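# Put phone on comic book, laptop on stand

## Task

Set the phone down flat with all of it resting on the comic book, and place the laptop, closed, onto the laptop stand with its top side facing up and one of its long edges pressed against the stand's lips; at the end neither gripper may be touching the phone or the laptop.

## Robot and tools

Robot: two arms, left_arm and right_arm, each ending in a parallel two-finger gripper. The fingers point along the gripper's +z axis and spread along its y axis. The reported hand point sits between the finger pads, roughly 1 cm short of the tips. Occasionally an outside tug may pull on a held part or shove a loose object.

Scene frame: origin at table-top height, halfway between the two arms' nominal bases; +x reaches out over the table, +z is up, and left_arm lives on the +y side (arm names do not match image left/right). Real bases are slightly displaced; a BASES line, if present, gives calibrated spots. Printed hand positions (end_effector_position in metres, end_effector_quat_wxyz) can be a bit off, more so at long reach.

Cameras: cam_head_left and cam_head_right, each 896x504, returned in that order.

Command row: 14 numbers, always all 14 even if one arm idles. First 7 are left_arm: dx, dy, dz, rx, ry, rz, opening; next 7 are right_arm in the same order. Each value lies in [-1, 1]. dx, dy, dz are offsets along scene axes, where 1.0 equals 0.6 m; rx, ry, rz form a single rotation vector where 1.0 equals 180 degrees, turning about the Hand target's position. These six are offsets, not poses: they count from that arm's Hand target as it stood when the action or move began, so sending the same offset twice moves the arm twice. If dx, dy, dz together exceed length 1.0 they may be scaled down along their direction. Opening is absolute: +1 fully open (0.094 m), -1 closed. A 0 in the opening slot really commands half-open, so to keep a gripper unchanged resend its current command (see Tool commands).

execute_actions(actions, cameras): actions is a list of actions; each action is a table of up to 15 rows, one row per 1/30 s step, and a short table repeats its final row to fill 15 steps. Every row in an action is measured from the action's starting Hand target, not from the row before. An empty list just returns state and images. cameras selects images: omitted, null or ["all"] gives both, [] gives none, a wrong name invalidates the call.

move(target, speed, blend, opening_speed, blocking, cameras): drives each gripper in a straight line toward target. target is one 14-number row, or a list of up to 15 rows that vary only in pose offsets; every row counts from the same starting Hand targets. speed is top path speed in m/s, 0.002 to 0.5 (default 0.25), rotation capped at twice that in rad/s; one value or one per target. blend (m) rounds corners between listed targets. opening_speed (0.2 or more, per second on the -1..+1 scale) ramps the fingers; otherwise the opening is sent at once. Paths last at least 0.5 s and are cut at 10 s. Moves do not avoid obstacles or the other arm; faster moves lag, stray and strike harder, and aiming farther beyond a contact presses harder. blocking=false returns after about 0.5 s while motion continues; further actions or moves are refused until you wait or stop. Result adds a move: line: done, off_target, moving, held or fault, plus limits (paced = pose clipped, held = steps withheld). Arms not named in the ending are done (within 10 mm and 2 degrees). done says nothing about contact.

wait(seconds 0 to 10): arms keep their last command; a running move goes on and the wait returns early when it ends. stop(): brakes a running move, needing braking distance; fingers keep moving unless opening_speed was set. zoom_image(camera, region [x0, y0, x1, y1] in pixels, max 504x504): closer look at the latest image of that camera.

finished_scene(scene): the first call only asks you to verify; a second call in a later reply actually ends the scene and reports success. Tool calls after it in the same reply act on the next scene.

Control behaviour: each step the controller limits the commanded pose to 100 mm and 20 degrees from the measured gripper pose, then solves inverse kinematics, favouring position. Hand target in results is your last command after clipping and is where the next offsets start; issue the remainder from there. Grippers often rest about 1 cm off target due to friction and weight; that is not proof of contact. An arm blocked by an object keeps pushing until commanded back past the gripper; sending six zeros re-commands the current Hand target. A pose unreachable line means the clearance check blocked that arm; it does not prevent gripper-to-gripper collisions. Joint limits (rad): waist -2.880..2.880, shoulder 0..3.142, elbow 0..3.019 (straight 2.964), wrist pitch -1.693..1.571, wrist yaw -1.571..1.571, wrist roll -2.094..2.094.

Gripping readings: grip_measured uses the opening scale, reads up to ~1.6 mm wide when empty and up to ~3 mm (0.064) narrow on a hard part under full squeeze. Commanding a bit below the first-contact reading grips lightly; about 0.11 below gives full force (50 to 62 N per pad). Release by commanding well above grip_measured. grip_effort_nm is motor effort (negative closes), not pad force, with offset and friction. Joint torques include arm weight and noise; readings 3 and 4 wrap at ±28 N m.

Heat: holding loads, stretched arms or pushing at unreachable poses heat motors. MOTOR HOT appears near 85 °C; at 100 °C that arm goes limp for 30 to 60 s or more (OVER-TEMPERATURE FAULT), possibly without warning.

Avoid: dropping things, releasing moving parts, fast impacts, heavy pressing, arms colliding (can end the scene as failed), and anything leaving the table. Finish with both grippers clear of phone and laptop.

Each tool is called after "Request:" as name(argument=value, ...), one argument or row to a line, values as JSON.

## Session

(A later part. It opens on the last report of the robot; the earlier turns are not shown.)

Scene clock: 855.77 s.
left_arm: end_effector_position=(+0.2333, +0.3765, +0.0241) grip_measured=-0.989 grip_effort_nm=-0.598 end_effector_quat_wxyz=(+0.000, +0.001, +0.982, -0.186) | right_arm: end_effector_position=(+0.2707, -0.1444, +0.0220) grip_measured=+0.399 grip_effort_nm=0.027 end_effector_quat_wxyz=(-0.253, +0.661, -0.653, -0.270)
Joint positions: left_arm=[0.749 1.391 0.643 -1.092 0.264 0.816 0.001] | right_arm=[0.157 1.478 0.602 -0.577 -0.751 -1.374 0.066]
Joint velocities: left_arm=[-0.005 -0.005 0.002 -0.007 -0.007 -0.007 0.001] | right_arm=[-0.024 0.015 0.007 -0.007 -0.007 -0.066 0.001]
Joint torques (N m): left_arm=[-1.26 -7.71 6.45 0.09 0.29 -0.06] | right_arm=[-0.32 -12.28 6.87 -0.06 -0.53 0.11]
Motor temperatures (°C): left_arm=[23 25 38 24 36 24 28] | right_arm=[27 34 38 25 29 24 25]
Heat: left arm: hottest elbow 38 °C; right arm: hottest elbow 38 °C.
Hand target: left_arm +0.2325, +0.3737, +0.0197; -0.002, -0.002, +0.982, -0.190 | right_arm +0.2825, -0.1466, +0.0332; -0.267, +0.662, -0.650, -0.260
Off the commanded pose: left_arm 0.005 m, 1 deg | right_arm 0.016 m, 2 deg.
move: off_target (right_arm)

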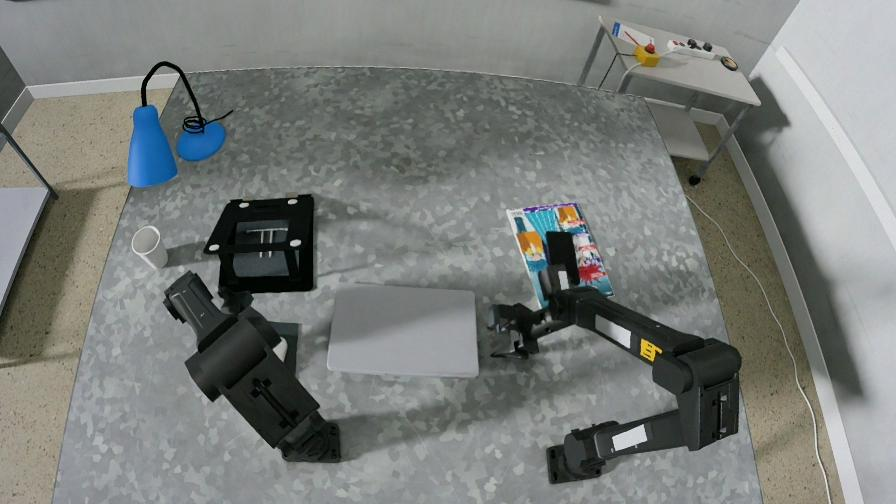

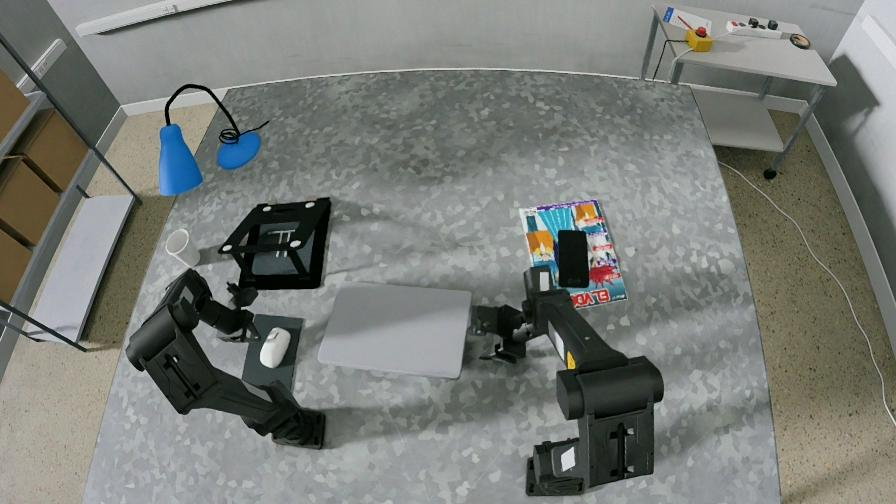

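Request:
move(
  target=[
    [-0.02, 0.03, 0, 0, 0, 0, -1, 0, 0, 0, 0, 0, 0, 0.4],
    [-0.045, 0.03, -0.005, 0, 0, 0, -1, 0, 0, 0, 0, 0, 0, 0.4],
    [-0.04, -0.06, -0.005, 0, 0, 0, -1, 0, 0, 0, 0, 0, 0, 0.4],
  ],
  speed=0.06,
)

Request:
zoom_image(
  camera="cam_head_right",
  region=[190, 240, 350, 410],
)

Scene clock: 862.43 s.
left_arm: end_effector_position=(+0.2068, +0.3419, +0.0165) grip_measured=-0.989 grip_effort_nm=-0.598 end_effector_quat_wxyz=(-0.007, -0.006, +0.981, -0.194) | right_arm: end_effector_position=(+0.2706, -0.1444, +0.0220) grip_measured=+0.399 grip_effort_nm=0.027 end_effector_quat_wxyz=(-0.253, +0.661, -0.653, -0.270)
Joint positions: left_arm=[0.726 1.309 0.533 -1.078 0.274 0.781 0.001] | right_arm=[0.157 1.478 0.602 -0.577 -0.751 -1.374 0.066]
Joint velocities: left_arm=[-0.005 0.005 0.007 -0.012 0.051 -0.022 -0.001] | right_arm=[-0.015 -0.005 -0.002 -0.012 -0.051 -0.051 0]
Joint torques (N m): left_arm=[-3.31 -9 5.94 0.1 0.34 -0.05] | right_arm=[-0.38 -12.22 6.84 -0.08 -0.53 0.08]
Motor temperatures (°C): left_arm=[23 25 38 24 35 24 28] | right_arm=[27 34 38 25 28 24 25]
Heat: left arm: hottest elbow 38 °C; right arm: hottest elbow 38 °C.
Hand target: left_arm +0.2083, +0.3380, +0.0169; -0.002, -0.002, +0.982, -0.190 | right_arm +0.2825, -0.1465, +0.0333; -0.268, +0.662, -0.650, -0.260
Off the commanded pose: left_arm 0.004 m, 1 deg | right_arm 0.016 m, 2 deg.
move: off_target (right_arm)

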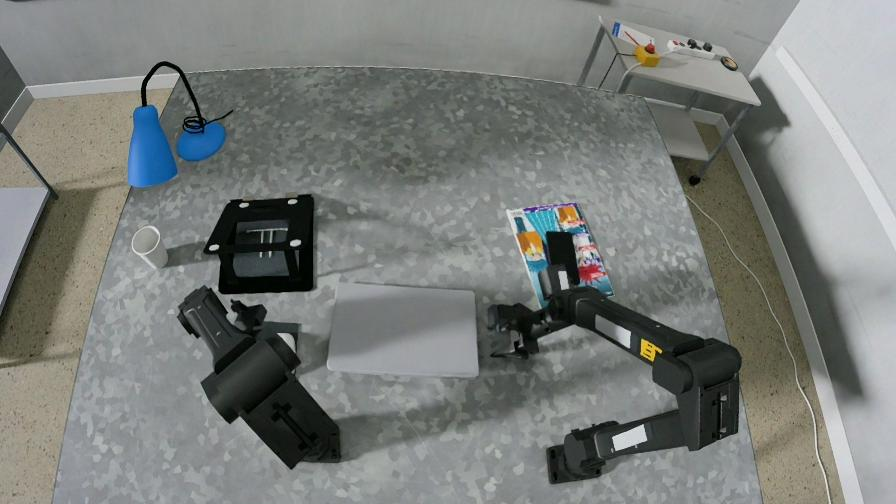

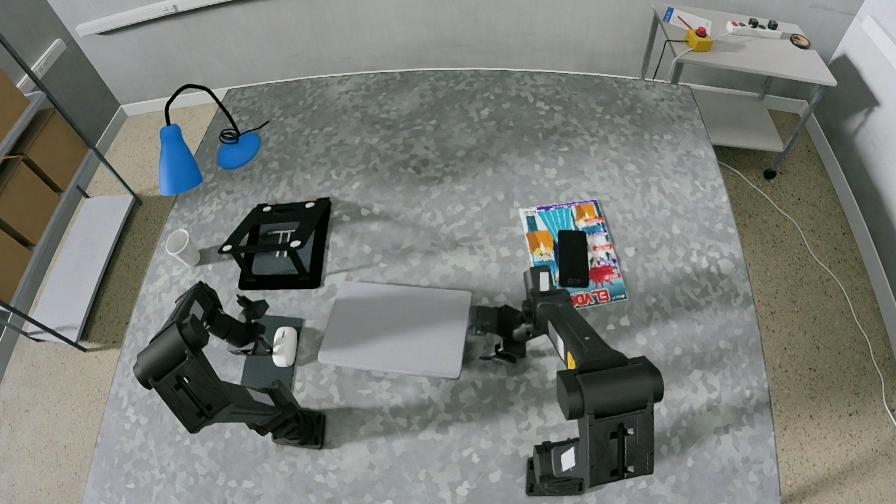

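Scaled by 2.965.

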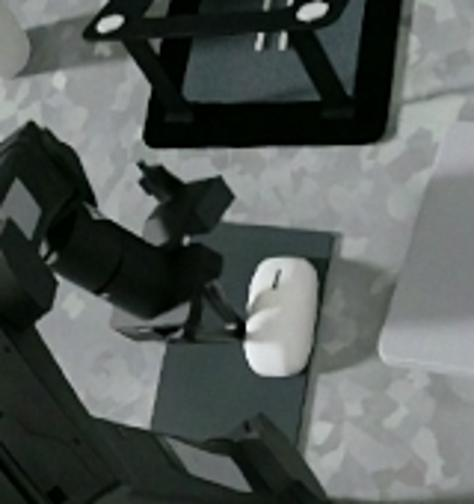

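Request:
move(
  target=[0.015, -0.057, 0, 0, 0, 0, -1, 0, 0, 0, 0, 0, 0, 0.4],
  speed=0.05,
)

Request:
zoom_image(
  camera="cam_head_right",
  region=[190, 240, 350, 410],
)

Scene clock: 867.57 s.
left_arm: end_effector_position=(+0.2162, +0.3078, +0.0171) grip_measured=-0.989 grip_effort_nm=-0.598 end_effector_quat_wxyz=(-0.007, -0.006, +0.981, -0.193) | right_arm: end_effector_position=(+0.2706, -0.1444, +0.0220) grip_measured=+0.399 grip_effort_nm=0.027 end_effector_quat_wxyz=(-0.253, +0.661, -0.653, -0.270)
Joint positions: left_arm=[0.586 1.253 0.491 -1.05 0.308 0.64 0.001] | right_arm=[0.157 1.478 0.602 -0.577 -0.751 -1.374 0.066]
Joint velocities: left_arm=[0.005 -0.005 -0.007 -0.002 -0.066 -0.125 0.001] | right_arm=[-0.005 0.015 -0.002 -0.007 0.081 0.081 0]
Joint torques (N m): left_arm=[-3.02 -7.18 6.15 0.23 0.34 -0.03] | right_arm=[-0.26 -12.34 6.87 -0.05 -0.53 0.08]
Motor temperatures (°C): left_arm=[23 25 37 24 35 24 28] | right_arm=[27 34 38 25 28 24 25]
Heat: left arm: hottest elbow 37 °C; right arm: hottest elbow 38 °C.
Hand target: left_arm +0.2171, +0.3039, +0.0173; -0.001, -0.002, +0.982, -0.190 | right_arm +0.2825, -0.1465, +0.0333; -0.268, +0.662, -0.650, -0.260
Off the commanded pose: left_arm 0.004 m, 1 deg | right_arm 0.016 m, 2 deg.
move: off_target (right_arm)

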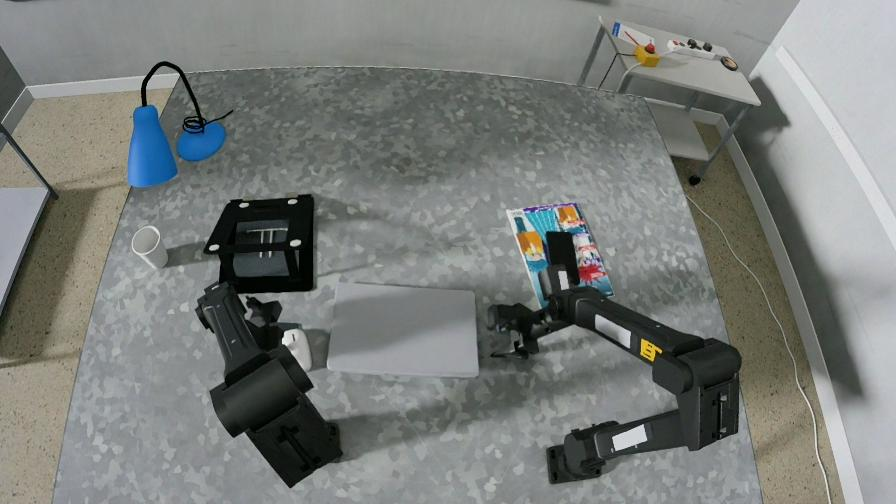

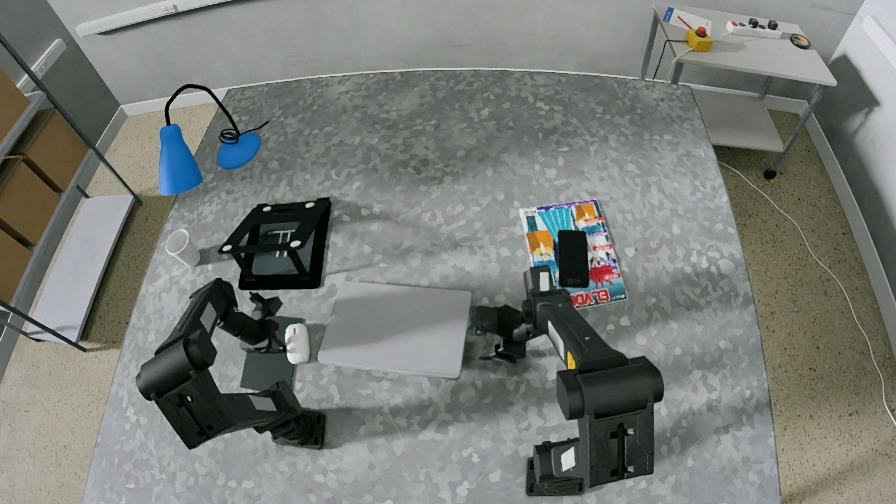

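Scaled by 2.965.

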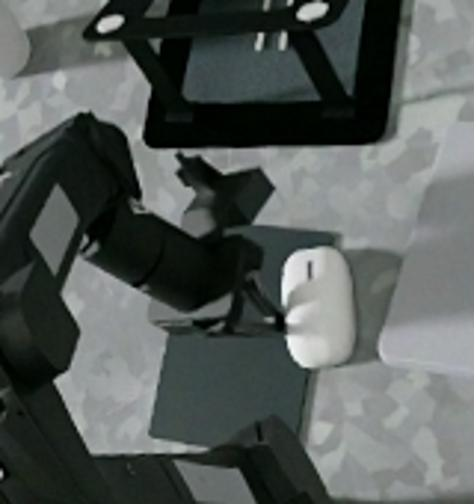

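Request:
move(
  target=[
    [0, 0.02, 0.14, 0, 0, 0, -1, 0.05, 0, 0, 0, 0, 0, 0.4],
    [0.1965, -0.08, 0.14, -0.072, 0, 0, -1, 0.1, 0.02, 0, 0, 0, 0, 0.4],
  ],
  speed=0.15,
  cameras=[],
)

Request:
move(
  target=[0, 0, -0.14, 0, 0, 0, -1, 0, 0, -0.025, 0, 0, 0, 0.4],
  speed=0.1,
)

Request:
zoom_image(
  camera="cam_head_left",
  region=[260, 240, 500, 400],
)

Request:
zoom_image(
  camera="cam_head_right",
  region=[260, 240, 500, 400],
)

Scene clock: 878.40 s.
left_arm: end_effector_position=(+0.3062, +0.2503, +0.0903) grip_measured=-0.989 grip_effort_nm=-0.593 end_effector_quat_wxyz=(-0.025, -0.009, +0.951, -0.309) | right_arm: end_effector_position=(+0.3253, -0.1410, +0.0284) grip_measured=+0.399 grip_effort_nm=0.027 end_effector_quat_wxyz=(-0.264, +0.660, -0.653, -0.262)
Joint positions: left_arm=[0.343 1.358 0.758 -1.276 0.562 0.44 0.001] | right_arm=[0.141 1.574 0.74 -0.598 -0.753 -1.381 0.066]
Joint velocities: left_arm=[-0.015 -0.024 0.002 -0.022 -0.007 -0.022 -0.001] | right_arm=[-0.005 0.005 0.002 0.012 -0.022 -0.007 0.001]
Joint torques (N m): left_arm=[-2.67 -8.41 13.97 0.35 0.45 -0.06] | right_arm=[1.08 -10.87 9.01 0.08 -0.45 0.23]
Motor temperatures (°C): left_arm=[23 25 37 24 34 24 28] | right_arm=[27 34 38 25 28 24 25]
Heat: left arm: hottest elbow 37 °C; right arm: hottest elbow 38 °C.
Hand target: left_arm +0.3346, +0.2558, +0.1016; -0.002, -0.001, +0.954, -0.300 | right_arm +0.3424, -0.1351, +0.0319; -0.267, +0.662, -0.650, -0.260
Off the commanded pose: left_arm 0.031 m, 3 deg | right_arm 0.019 m, 1 deg.
move: off_target (left_arm, right_arm)
No camera images: "cameras" was empty.

Scene clock: 879.87 s.
left_arm: end_effector_position=(+0.3338, +0.2600, +0.0251) grip_measured=-0.989 grip_effort_nm=-0.603 end_effector_quat_wxyz=(+0.005, -0.004, +0.954, -0.298) | right_arm: end_effector_position=(+0.3268, -0.1408, +0.0164) grip_measured=+0.399 grip_effort_nm=0.027 end_effector_quat_wxyz=(-0.261, +0.659, -0.654, -0.264)
Joint positions: left_arm=[0.341 1.522 0.723 -1.004 0.565 0.428 0.001] | right_arm=[0.141 1.61 0.74 -0.571 -0.753 -1.381 0.066]
Joint velocities: left_arm=[-0.015 0.005 -0.017 -0.022 -0.051 -0.007 0] | right_arm=[-0.015 -0.005 -0.002 0.007 -0.037 0.037 0]
Joint torques (N m): left_arm=[-3.25 -9.35 6.74 0.5 0.37 -0.01] | right_arm=[1.03 -11.16 7.99 0.69 -0.46 0.21]
Motor temperatures (°C): left_arm=[23 25 37 24 34 24 28] | right_arm=[27 34 38 25 28 24 25]
Heat: left arm: hottest elbow 37 °C; right arm: hottest elbow 38 °C.
Hand target: left_arm +0.3346, +0.2548, +0.0181; -0.002, -0.001, +0.954, -0.300 | right_arm +0.3421, -0.1354, +0.0169; -0.267, +0.662, -0.650, -0.260
Off the commanded pose: left_arm 0.009 m, 1 deg | right_arm 0.017 m, 1 deg.
move: off_target (right_arm)

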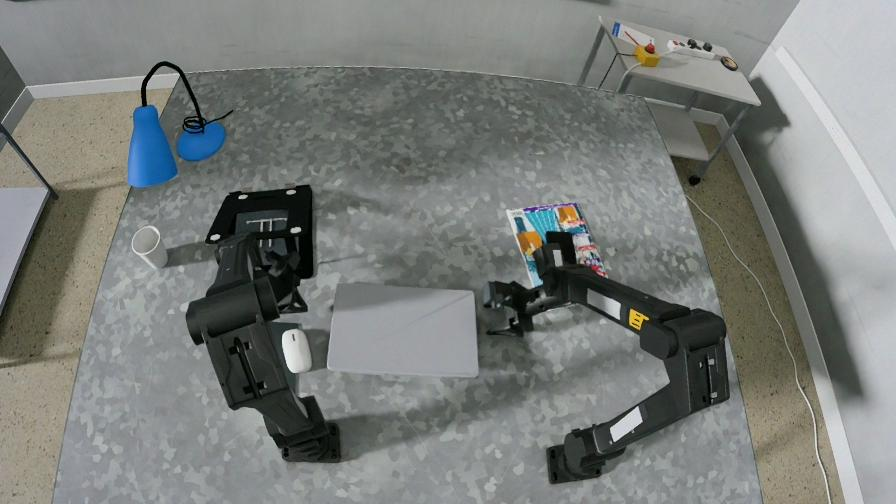

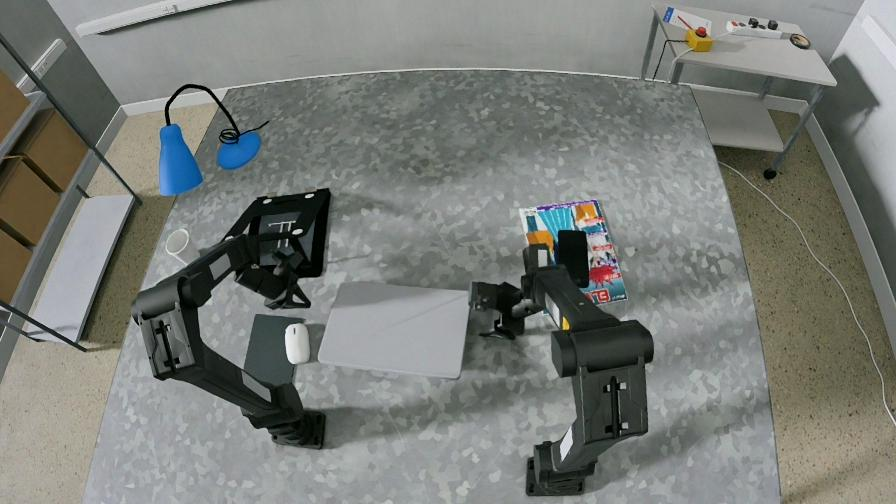

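Scaled by 2.100.

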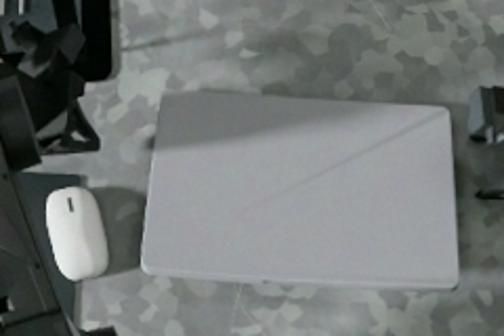

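Scaled by 2.100.

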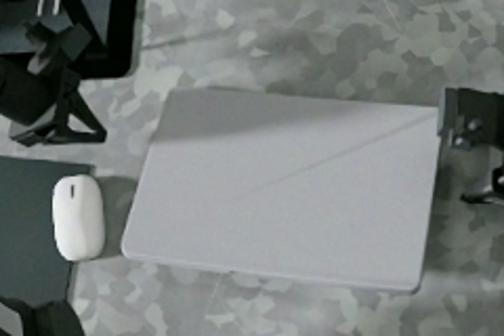

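Request:
move(
  target=[-0.055, -0.02, 0, 0, 0, 0, -1, -0.04, -0.1, 0.12, 0, 0, 0, 0.4],
  speed=0.1,
  cameras=[],
)

Request:
move(
  target=[0, -0.21, -0.008, 0, 0, 0, -1, 0, 0, 0, 0, 0, 0, 0.4],
  speed=0.06,
)

Request:
zoom_image(
  camera="cam_head_right",
  region=[260, 240, 500, 400],
)

Scene clock: 891.40 s.
left_arm: end_effector_position=(+0.3016, +0.2472, +0.0159) grip_measured=-0.989 grip_effort_nm=-0.598 end_effector_quat_wxyz=(-0.008, -0.008, +0.953, -0.303) | right_arm: end_effector_position=(+0.2969, -0.1904, +0.0708) grip_measured=+0.399 grip_effort_nm=0.022 end_effector_quat_wxyz=(-0.247, +0.656, -0.656, -0.279)
Joint positions: left_arm=[0.339 1.483 0.636 -0.984 0.565 0.428 0.001] | right_arm=[0.004 1.451 0.752 -0.921 -0.762 -1.581 0.066]
Joint velocities: left_arm=[-0.015 0.015 0.002 -0.007 0.007 -0.037 0] | right_arm=[-0.005 -0.015 0.002 -0.007 -0.066 0.037 -0.001]
Joint torques (N m): left_arm=[-2.49 -11.63 5.49 0.23 0.35 -0.05] | right_arm=[-0.38 -12.63 9.76 -0.25 -0.53 0.05]
Motor temperatures (°C): left_arm=[23 26 37 24 34 24 28] | right_arm=[27 34 37 25 28 24 25]
Heat: left arm: hottest elbow 37 °C; right arm: hottest elbow 37 °C.
Hand target: left_arm +0.3015, +0.2430, +0.0181; -0.002, -0.001, +0.954, -0.300 | right_arm +0.3193, -0.1943, +0.0901; -0.268, +0.661, -0.651, -0.259
Off the commanded pose: left_arm 0.005 m, 1 deg | right_arm 0.028 m, 3 deg.
move: off_target (right_arm)
No camera images: "cameras" was empty.

Scene clock: 894.33 s.
left_arm: end_effector_position=(+0.3065, +0.1290, +0.0116) grip_measured=-0.989 grip_effort_nm=-0.598 end_effector_quat_wxyz=(+0.000, -0.014, +0.956, -0.293) | right_arm: end_effector_position=(+0.2968, -0.1903, +0.0708) grip_measured=+0.399 grip_effort_nm=0.027 end_effector_quat_wxyz=(-0.247, +0.656, -0.656, -0.279)
Joint positions: left_arm=[-0.09 1.383 0.531 -0.669 0.593 -0.106 0.001] | right_arm=[0.004 1.451 0.752 -0.921 -0.762 -1.582 0.066]
Joint velocities: left_arm=[0.005 -0.015 -0.002 -0.012 0.007 -0.066 -0.001] | right_arm=[-0.015 -0.015 0.002 0.007 0.007 -0.037 0]
Joint torques (N m): left_arm=[-3.9 -10.05 6.01 0.96 0.81 -0.08] | right_arm=[-0.32 -12.63 9.73 -0.29 -0.53 0.08]
Motor temperatures (°C): left_arm=[23 26 37 24 34 23 28] | right_arm=[27 34 37 25 28 24 25]
Heat: left arm: hottest elbow 37 °C; right arm: hottest elbow 37 °C.
Hand target: left_arm +0.3010, +0.1174, +0.0148; +0.001, -0.002, +0.954, -0.300 | right_arm +0.3193, -0.1943, +0.0901; -0.268, +0.661, -0.650, -0.259
Off the commanded pose: left_arm 0.013 m, 2 deg | right_arm 0.030 m, 3 deg.
move: off_target (left_arm, right_arm)

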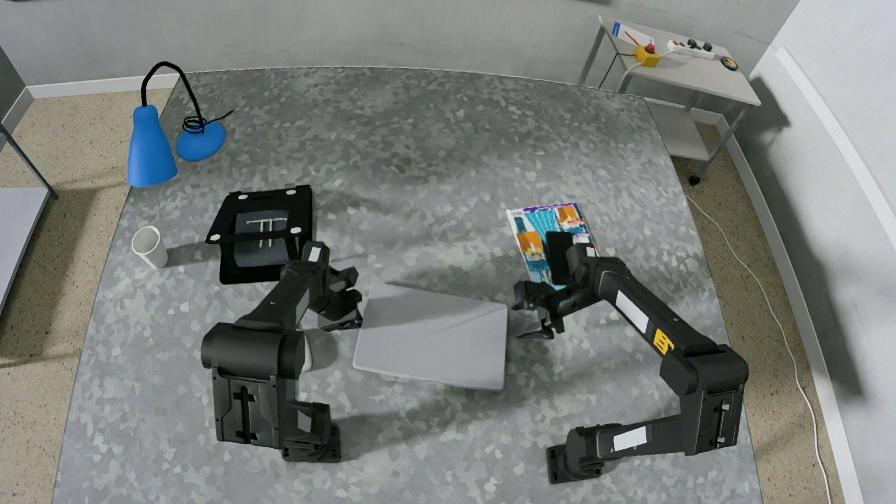

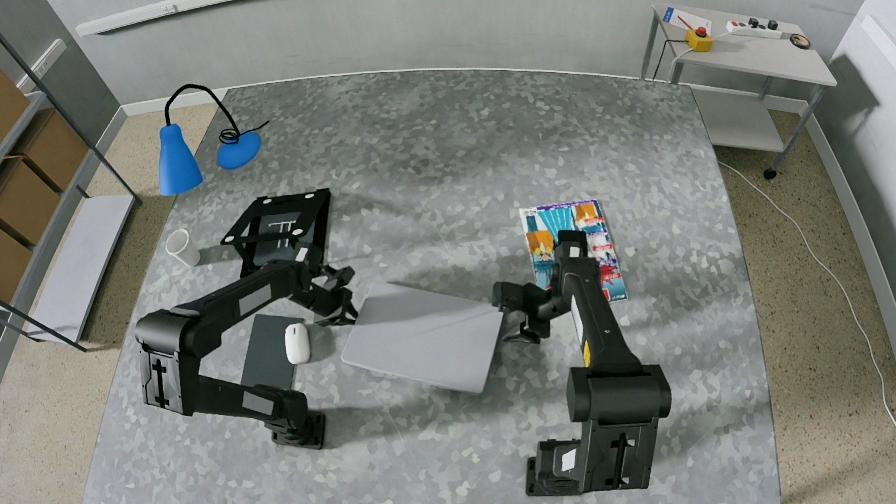

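Scaled by 2.100.

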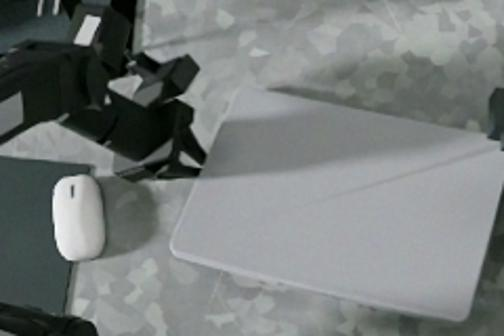

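Request:
move(
  target=[
    [0, 0.03, 0.02, 0, 0, 0, -1, 0, 0, 0, 0, 0, 0, 0.4],
    [-0.14, 0.03, 0.02, 0, 0, 0, -1, 0, 0, 0, 0, 0, 0, 0.4],
    [-0.14, 0.03, 0, 0, 0, 0, -1, 0, 0, 0, 0, 0, 0, 0.4],
    [-0.14, -0.07, 0, 0, 0, 0, -1, 0, 0, 0, 0, 0, 0, 0.4],
  ],
  speed=0.06,
)

Request:
zoom_image(
  camera="cam_head_right",
  region=[260, 240, 500, 400],
)

Scene clock: 904.77 s.
left_arm: end_effector_position=(+0.2126, +0.0855, +0.0119) grip_measured=-0.989 grip_effort_nm=-0.598 end_effector_quat_wxyz=(-0.010, -0.018, +0.956, -0.292) | right_arm: end_effector_position=(+0.2968, -0.1903, +0.0708) grip_measured=+0.399 grip_effort_nm=0.027 end_effector_quat_wxyz=(-0.247, +0.656, -0.656, -0.279)
Joint positions: left_arm=[-0.351 1.091 0.303 -0.582 0.561 -0.418 0.001] | right_arm=[0.004 1.451 0.752 -0.921 -0.762 -1.582 0.066]
Joint velocities: left_arm=[-0.005 -0.005 -0.012 0.002 0.081 -0.051 0] | right_arm=[-0.005 -0.024 -0.002 -0.007 -0.037 -0.007 -0.001]
Joint torques (N m): left_arm=[-3.78 -4.78 8.18 1.7 0.62 0.08] | right_arm=[-0.26 -12.63 9.74 -0.32 -0.53 0.08]
Motor temperatures (°C): left_arm=[23 26 36 24 34 23 28] | right_arm=[26 34 38 25 28 23 25]
Heat: left arm: hottest elbow 36 °C; right arm: hottest elbow 38 °C.
Hand target: left_arm +0.2172, +0.0764, +0.0152; +0.002, -0.002, +0.954, -0.301 | right_arm +0.3193, -0.1942, +0.0901; -0.268, +0.661, -0.650, -0.259
Off the commanded pose: left_arm 0.011 m, 2 deg | right_arm 0.030 m, 3 deg.
move: off_target (left_arm, right_arm)

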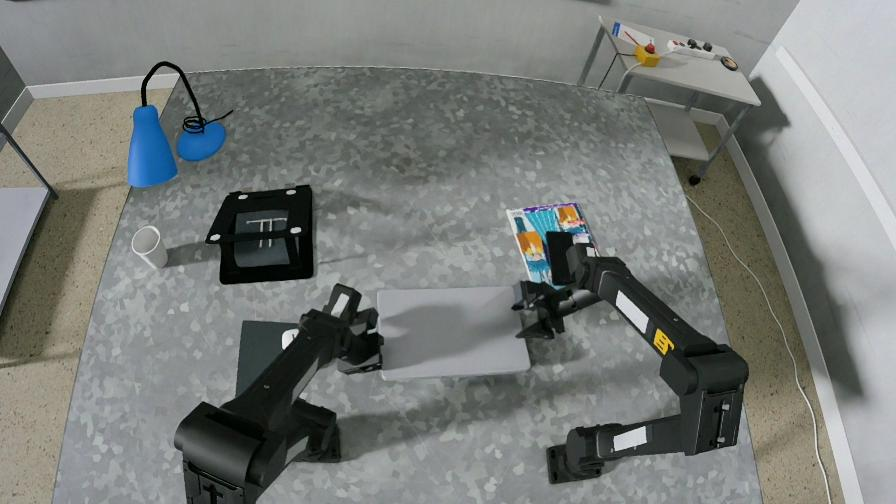

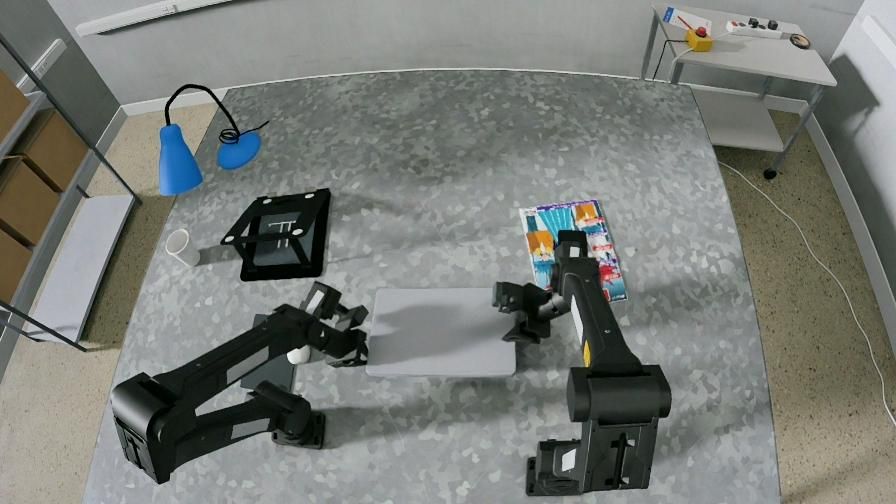

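Scaled by 2.100.

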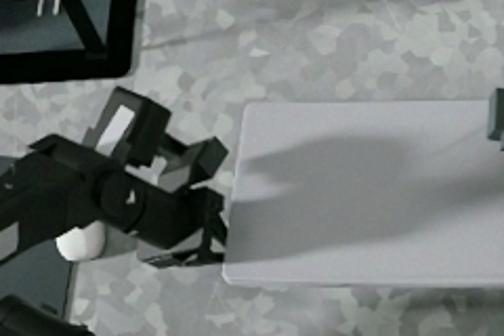

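Request:
move(
  target=[
    [0, 0.04, 0.18, 0, 0, 0, -1, 0, -0.14, 0.02, 0, 0, 0, 0],
    [0.03, 0.43, 0.18, 0.072, 0, 0, -1, 0, -0.14, 0.02, 0, 0, 0, 0],
  ],
  speed=0.15,
  cameras=[],
)

Request:
move(
  target=[0, 0, -0.165, 0, 0, 0, -1, 0, 0, 0, 0, 0, 0, 0],
  speed=0.1,
)

Request:
zoom_image(
  camera="cam_head_right",
  region=[190, 240, 350, 410],
)

Scene clock: 914.37 s.
left_arm: end_effector_position=(+0.2219, +0.3186, +0.1044) grip_measured=-0.989 grip_effort_nm=-0.598 end_effector_quat_wxyz=(-0.018, -0.002, +0.979, -0.201) | right_arm: end_effector_position=(+0.3010, -0.2709, +0.0962) grip_measured=+0.001 grip_effort_nm=-0.085 end_effector_quat_wxyz=(-0.264, +0.659, -0.652, -0.267)
Joint positions: left_arm=[0.608 1.125 0.669 -1.393 0.301 0.676 0.001] | right_arm=[-0.238 1.457 0.835 -1.177 -0.741 -1.903 0.047]
Joint velocities: left_arm=[0.005 -0.005 -0.007 0.002 -0.066 0.007 0] | right_arm=[-0.005 -0.005 -0.017 0.007 0.051 -0.095 0]
Joint torques (N m): left_arm=[-0.21 -5.66 14.56 -0.51 0.21 0.08] | right_arm=[-0.03 -9.82 9.96 -0.62 -0.37 0.09]
Motor temperatures (°C): left_arm=[23 25 37 24 34 23 28] | right_arm=[26 34 38 25 28 23 25]
Heat: left arm: hottest elbow 37 °C; right arm: hottest elbow 38 °C.
Hand target: left_arm +0.2378, +0.3348, +0.1208; -0.001, -0.001, +0.982, -0.190 | right_arm +0.3195, -0.2787, +0.1028; -0.269, +0.661, -0.651, -0.258
Off the commanded pose: left_arm 0.028 m, 3 deg | right_arm 0.021 m, 1 deg.
move: off_target (left_arm, right_arm)
No camera images: "cameras" was empty.

Scene clock: 916.00 s.
left_arm: end_effector_position=(+0.2409, +0.3326, +0.0270) grip_measured=-0.989 grip_effort_nm=-0.598 end_effector_quat_wxyz=(+0.000, +0.002, +0.982, -0.187) | right_arm: end_effector_position=(+0.3010, -0.2710, +0.0962) grip_measured=+0.001 grip_effort_nm=-0.081 end_effector_quat_wxyz=(-0.264, +0.659, -0.652, -0.267)
Joint positions: left_arm=[0.608 1.314 0.582 -1.07 0.301 0.676 0.001] | right_arm=[-0.238 1.457 0.835 -1.177 -0.741 -1.903 0.047]
Joint velocities: left_arm=[-0.005 -0.015 -0.002 0.017 0.037 -0.022 0] | right_arm=[-0.015 0.015 -0.017 0.002 -0.066 -0.007 0.001]
Joint torques (N m): left_arm=[-0.85 -6.77 6.58 0.17 0.17 0.1] | right_arm=[-0.09 -9.76 9.96 -0.59 -0.37 0.08]
Motor temperatures (°C): left_arm=[23 25 37 24 34 23 28] | right_arm=[26 34 39 25 27 23 25]
Heat: left arm: hottest elbow 37 °C; right arm: hottest elbow 39 °C.
Hand target: left_arm +0.2378, +0.3334, +0.0223; -0.001, -0.001, +0.982, -0.190 | right_arm +0.3195, -0.2787, +0.1028; -0.269, +0.661, -0.651, -0.258
Off the commanded pose: left_arm 0.006 m, 1 deg | right_arm 0.021 m, 1 deg.
move: off_target (right_arm)

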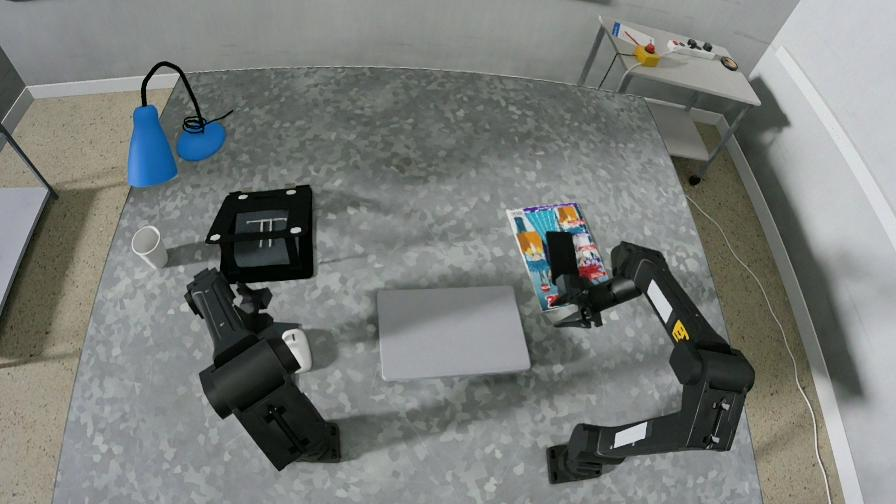

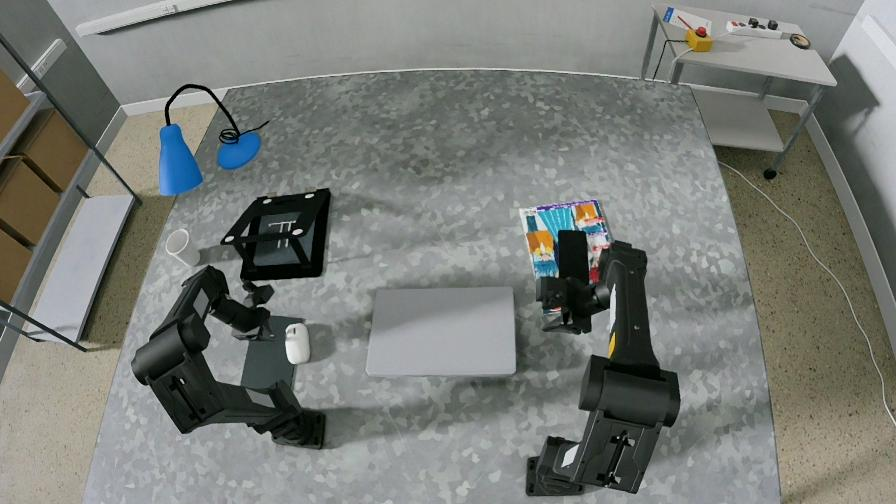

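Scaled by 2.965.

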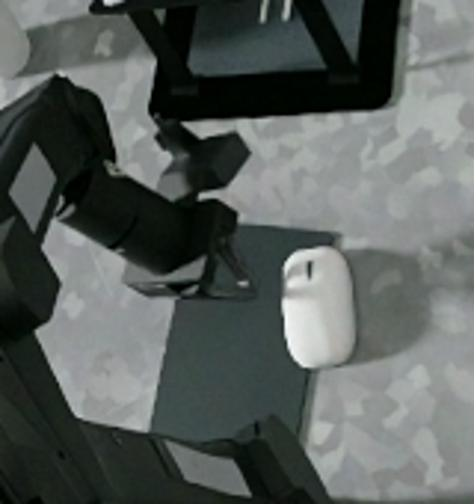

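Request:
move(
  target=[
    [-0.02, 0, -0.008, 0, 0, 0, -1, 0, 0, 0, 0, 0, 0, 0],
    [-0.02, -0.1, -0.008, 0, 0, 0, -1, 0, 0, 0, 0, 0, 0, 0],
  ],
  speed=0.06,
)

Request:
zoom_image(
  camera="cam_head_right",
  region=[190, 240, 430, 410],
)

Scene clock: 923.90 s.
left_arm: end_effector_position=(+0.2251, +0.2776, +0.0181) grip_measured=-0.989 grip_effort_nm=-0.598 end_effector_quat_wxyz=(-0.006, -0.006, +0.981, -0.192) | right_arm: end_effector_position=(+0.3010, -0.2710, +0.0962) grip_measured=+0.001 grip_effort_nm=-0.081 end_effector_quat_wxyz=(-0.264, +0.659, -0.652, -0.267)
Joint positions: left_arm=[0.449 1.211 0.465 -1.019 0.337 0.498 0.001] | right_arm=[-0.238 1.457 0.835 -1.177 -0.741 -1.903 0.047]
Joint velocities: left_arm=[-0.015 -0.005 0.007 0.002 -0.037 -0.007 0] | right_arm=[-0.005 -0.005 -0.007 -0.002 -0.022 0.007 -0.001]
Joint torques (N m): left_arm=[-2.55 -7 6.3 0.35 0.33 -0.02] | right_arm=[-0.15 -9.76 9.96 -0.61 -0.37 0.08]
Motor temperatures (°C): left_arm=[23 25 36 24 33 23 28] | right_arm=[26 34 40 25 27 23 25]
Heat: left arm: hottest elbow 36 °C; right arm: hottest elbow 40 °C.
Hand target: left_arm +0.2254, +0.2737, +0.0180; +0.000, -0.001, +0.982, -0.190 | right_arm +0.3195, -0.2787, +0.1028; -0.269, +0.661, -0.651, -0.258
Off the commanded pose: left_arm 0.004 m, 1 deg | right_arm 0.021 m, 1 deg.
move: off_target (right_arm)

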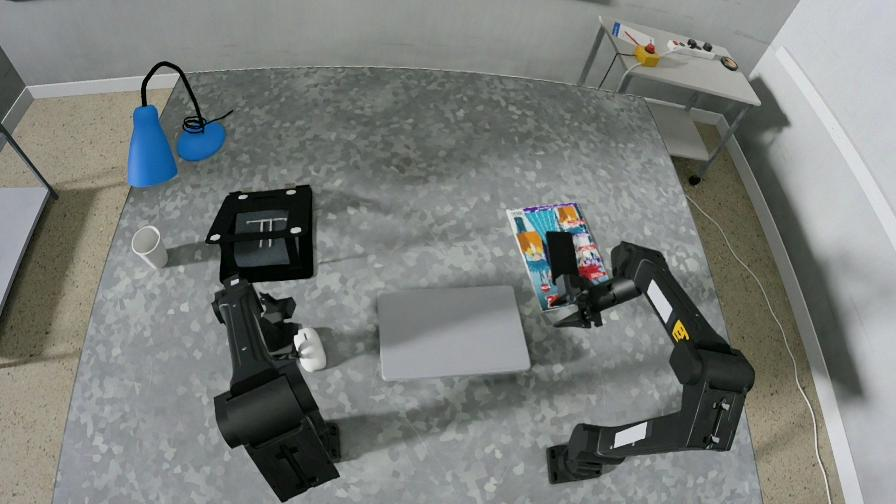

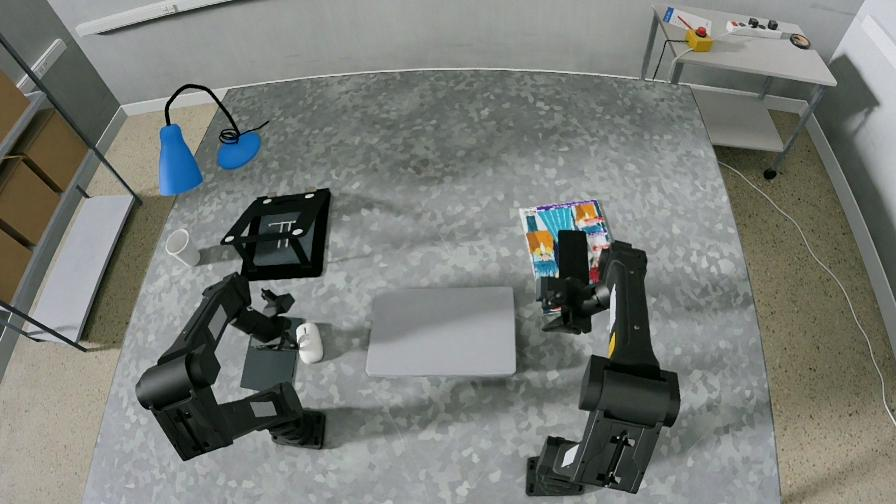

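Scaled by 2.100.

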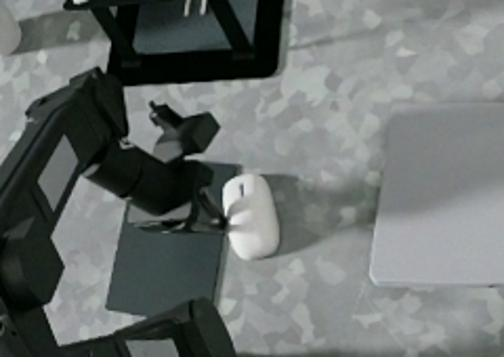

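Request:
move(
  target=[0.018, -0.115, 0, 0, 0, 0, -1, 0, 0, 0, 0, 0, 0, 0],
  speed=0.06,
)

Request:
zoom_image(
  camera="cam_head_right",
  region=[190, 240, 430, 410],
)

Scene clock: 929.07 s.
left_arm: end_effector_position=(+0.2362, +0.2082, +0.0189) grip_measured=-0.989 grip_effort_nm=-0.598 end_effector_quat_wxyz=(-0.006, -0.006, +0.982, -0.191) | right_arm: end_effector_position=(+0.3010, -0.2710, +0.0962) grip_measured=+0.001 grip_effort_nm=-0.081 end_effector_quat_wxyz=(-0.264, +0.659, -0.652, -0.267)
Joint positions: left_arm=[0.119 1.137 0.421 -0.924 0.379 0.148 0.001] | right_arm=[-0.238 1.457 0.835 -1.177 -0.741 -1.903 0.047]
Joint velocities: left_arm=[-0.015 -0.005 -0.017 -0.007 -0.051 -0.022 0] | right_arm=[-0.005 -0.005 -0.002 0.012 0.037 0.051 -0.001]
Joint torques (N m): left_arm=[-2.43 -6.42 7.06 0.65 0.26 -0.04] | right_arm=[-0.21 -9.76 9.96 -0.62 -0.38 0.08]
Motor temperatures (°C): left_arm=[23 25 36 24 33 23 28] | right_arm=[26 34 40 25 27 23 25]
Heat: left arm: hottest elbow 36 °C; right arm: hottest elbow 40 °C.
Hand target: left_arm +0.2359, +0.2048, +0.0188; +0.001, -0.001, +0.982, -0.190 | right_arm +0.3195, -0.2787, +0.1028; -0.269, +0.661, -0.651, -0.258
Off the commanded pose: left_arm 0.004 m, 1 deg | right_arm 0.021 m, 1 deg.
move: off_target (right_arm)

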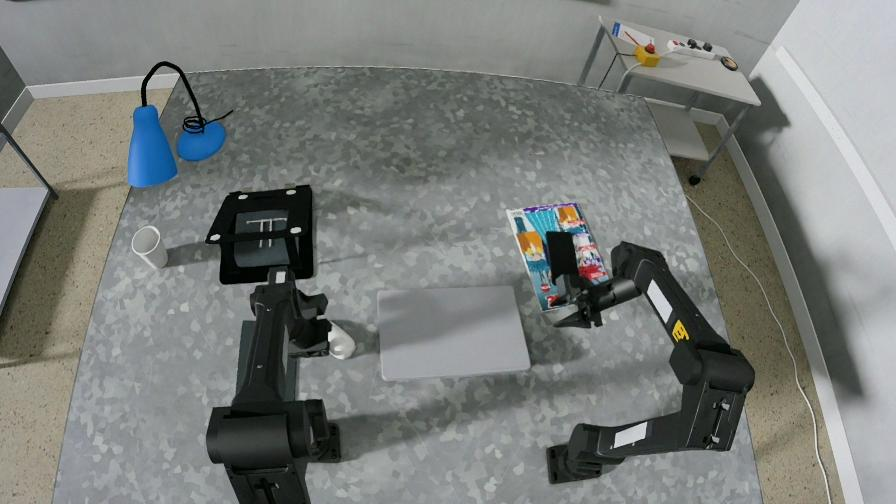

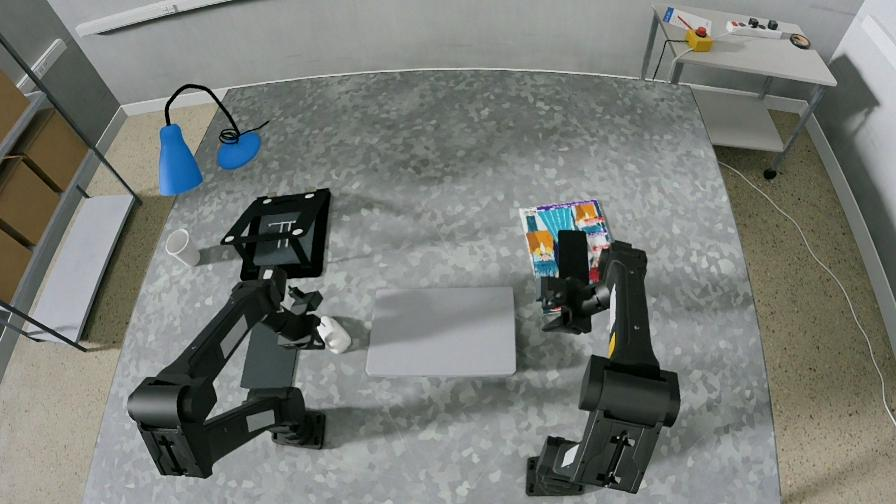

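Scaled by 2.100.

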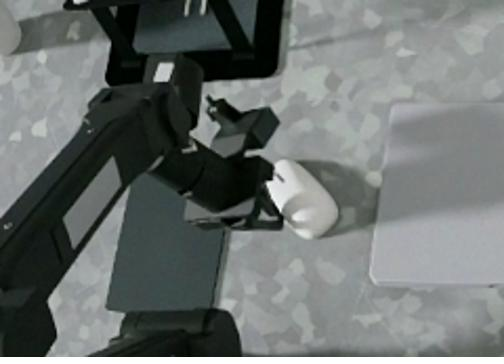

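Request:
move(
  target=[
    [0, 0.03, 0.12, 0, 0, 0, -1, 0, 0, 0, 0, 0, 0, 0],
    [0.22, -0.075, 0.12, 0, 0, 0, -1, 0, 0, 0, 0, 0, 0, 0],
  ],
  speed=0.15,
  cameras=[],
)

Request:
move(
  target=[0, 0, -0.115, 0, 0, 0, -1, 0, 0, 0, 0, 0, 0, 0],
  speed=0.1,
)

Request:
zoom_image(
  camera="cam_head_right",
  region=[190, 240, 430, 410],
)

Scene clock: 937.10 s.
left_arm: end_effector_position=(+0.3394, +0.1648, +0.0760) grip_measured=-0.989 grip_effort_nm=-0.598 end_effector_quat_wxyz=(-0.025, -0.011, +0.981, -0.191) | right_arm: end_effector_position=(+0.3010, -0.2710, +0.0962) grip_measured=+0.001 grip_effort_nm=-0.081 end_effector_quat_wxyz=(-0.264, +0.659, -0.652, -0.267)
Joint positions: left_arm=[-0.069 1.324 0.757 -1.036 0.387 -0.055 0.001] | right_arm=[-0.238 1.457 0.835 -1.177 -0.741 -1.903 0.047]
Joint velocities: left_arm=[-0.024 -0.015 0.002 -0.012 -0.066 -0.066 -0.001] | right_arm=[0.015 -0.005 -0.007 -0.002 -0.022 -0.007 0.001]
Joint torques (N m): left_arm=[-2.37 -8.29 14.41 0.7 0.16 -0.11] | right_arm=[-0.21 -9.88 9.95 -0.62 -0.38 0.09]
Motor temperatures (°C): left_arm=[23 25 36 24 33 23 28] | right_arm=[26 34 41 25 27 23 25]
Heat: left arm: hottest elbow 36 °C; right arm: hottest elbow 41 °C.
Hand target: left_arm +0.3682, +0.1591, +0.0910; +0.002, -0.002, +0.982, -0.191 | right_arm +0.3195, -0.2787, +0.1028; -0.269, +0.661, -0.651, -0.258
Off the commanded pose: left_arm 0.032 m, 3 deg | right_arm 0.021 m, 1 deg.
move: off_target (left_arm, right_arm)
No camera images: "cameras" was empty.

Scene clock: 938.47 s.
left_arm: end_effector_position=(+0.3699, +0.1631, +0.0276) grip_measured=-0.989 grip_effort_nm=-0.598 end_effector_quat_wxyz=(+0.006, -0.005, +0.981, -0.192) | right_arm: end_effector_position=(+0.3010, -0.2710, +0.0962) grip_measured=+0.001 grip_effort_nm=-0.085 end_effector_quat_wxyz=(-0.264, +0.659, -0.652, -0.267)
Joint positions: left_arm=[-0.071 1.46 0.734 -0.813 0.386 -0.058 0.001] | right_arm=[-0.238 1.457 0.835 -1.177 -0.741 -1.903 0.047]
Joint velocities: left_arm=[0.005 -0.005 -0.002 0.002 -0.007 0.037 0] | right_arm=[0.005 -0.024 0.017 -0.007 -0.037 0.007 -0.001]
Joint torques (N m): left_arm=[-2.08 -10.17 7.39 0.81 0.11 -0.02] | right_arm=[-0.21 -9.82 9.95 -0.61 -0.37 0.08]
Motor temperatures (°C): left_arm=[23 25 36 24 33 23 28] | right_arm=[26 34 41 25 27 23 25]
Heat: left arm: hottest elbow 36 °C; right arm: hottest elbow 41 °C.
Hand target: left_arm +0.3675, +0.1585, +0.0223; +0.002, -0.002, +0.982, -0.191 | right_arm +0.3195, -0.2787, +0.1028; -0.269, +0.661, -0.651, -0.258
Off the commanded pose: left_arm 0.007 m, 1 deg | right_arm 0.021 m, 1 deg.
move: off_target (right_arm)

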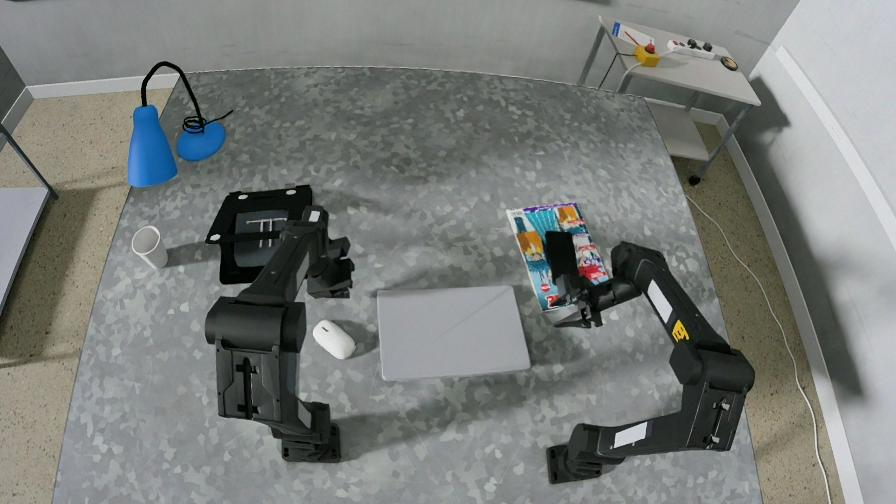

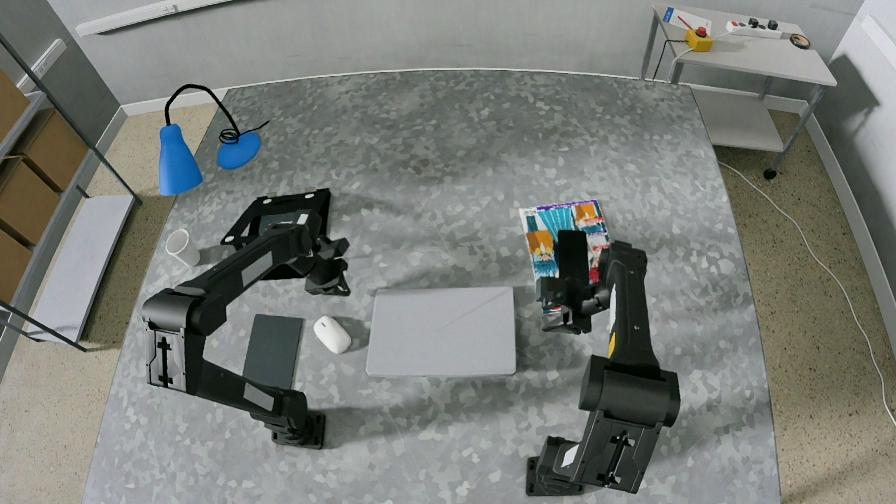

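Scaled by 2.100.

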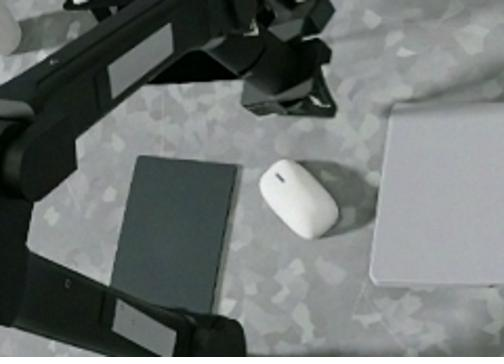

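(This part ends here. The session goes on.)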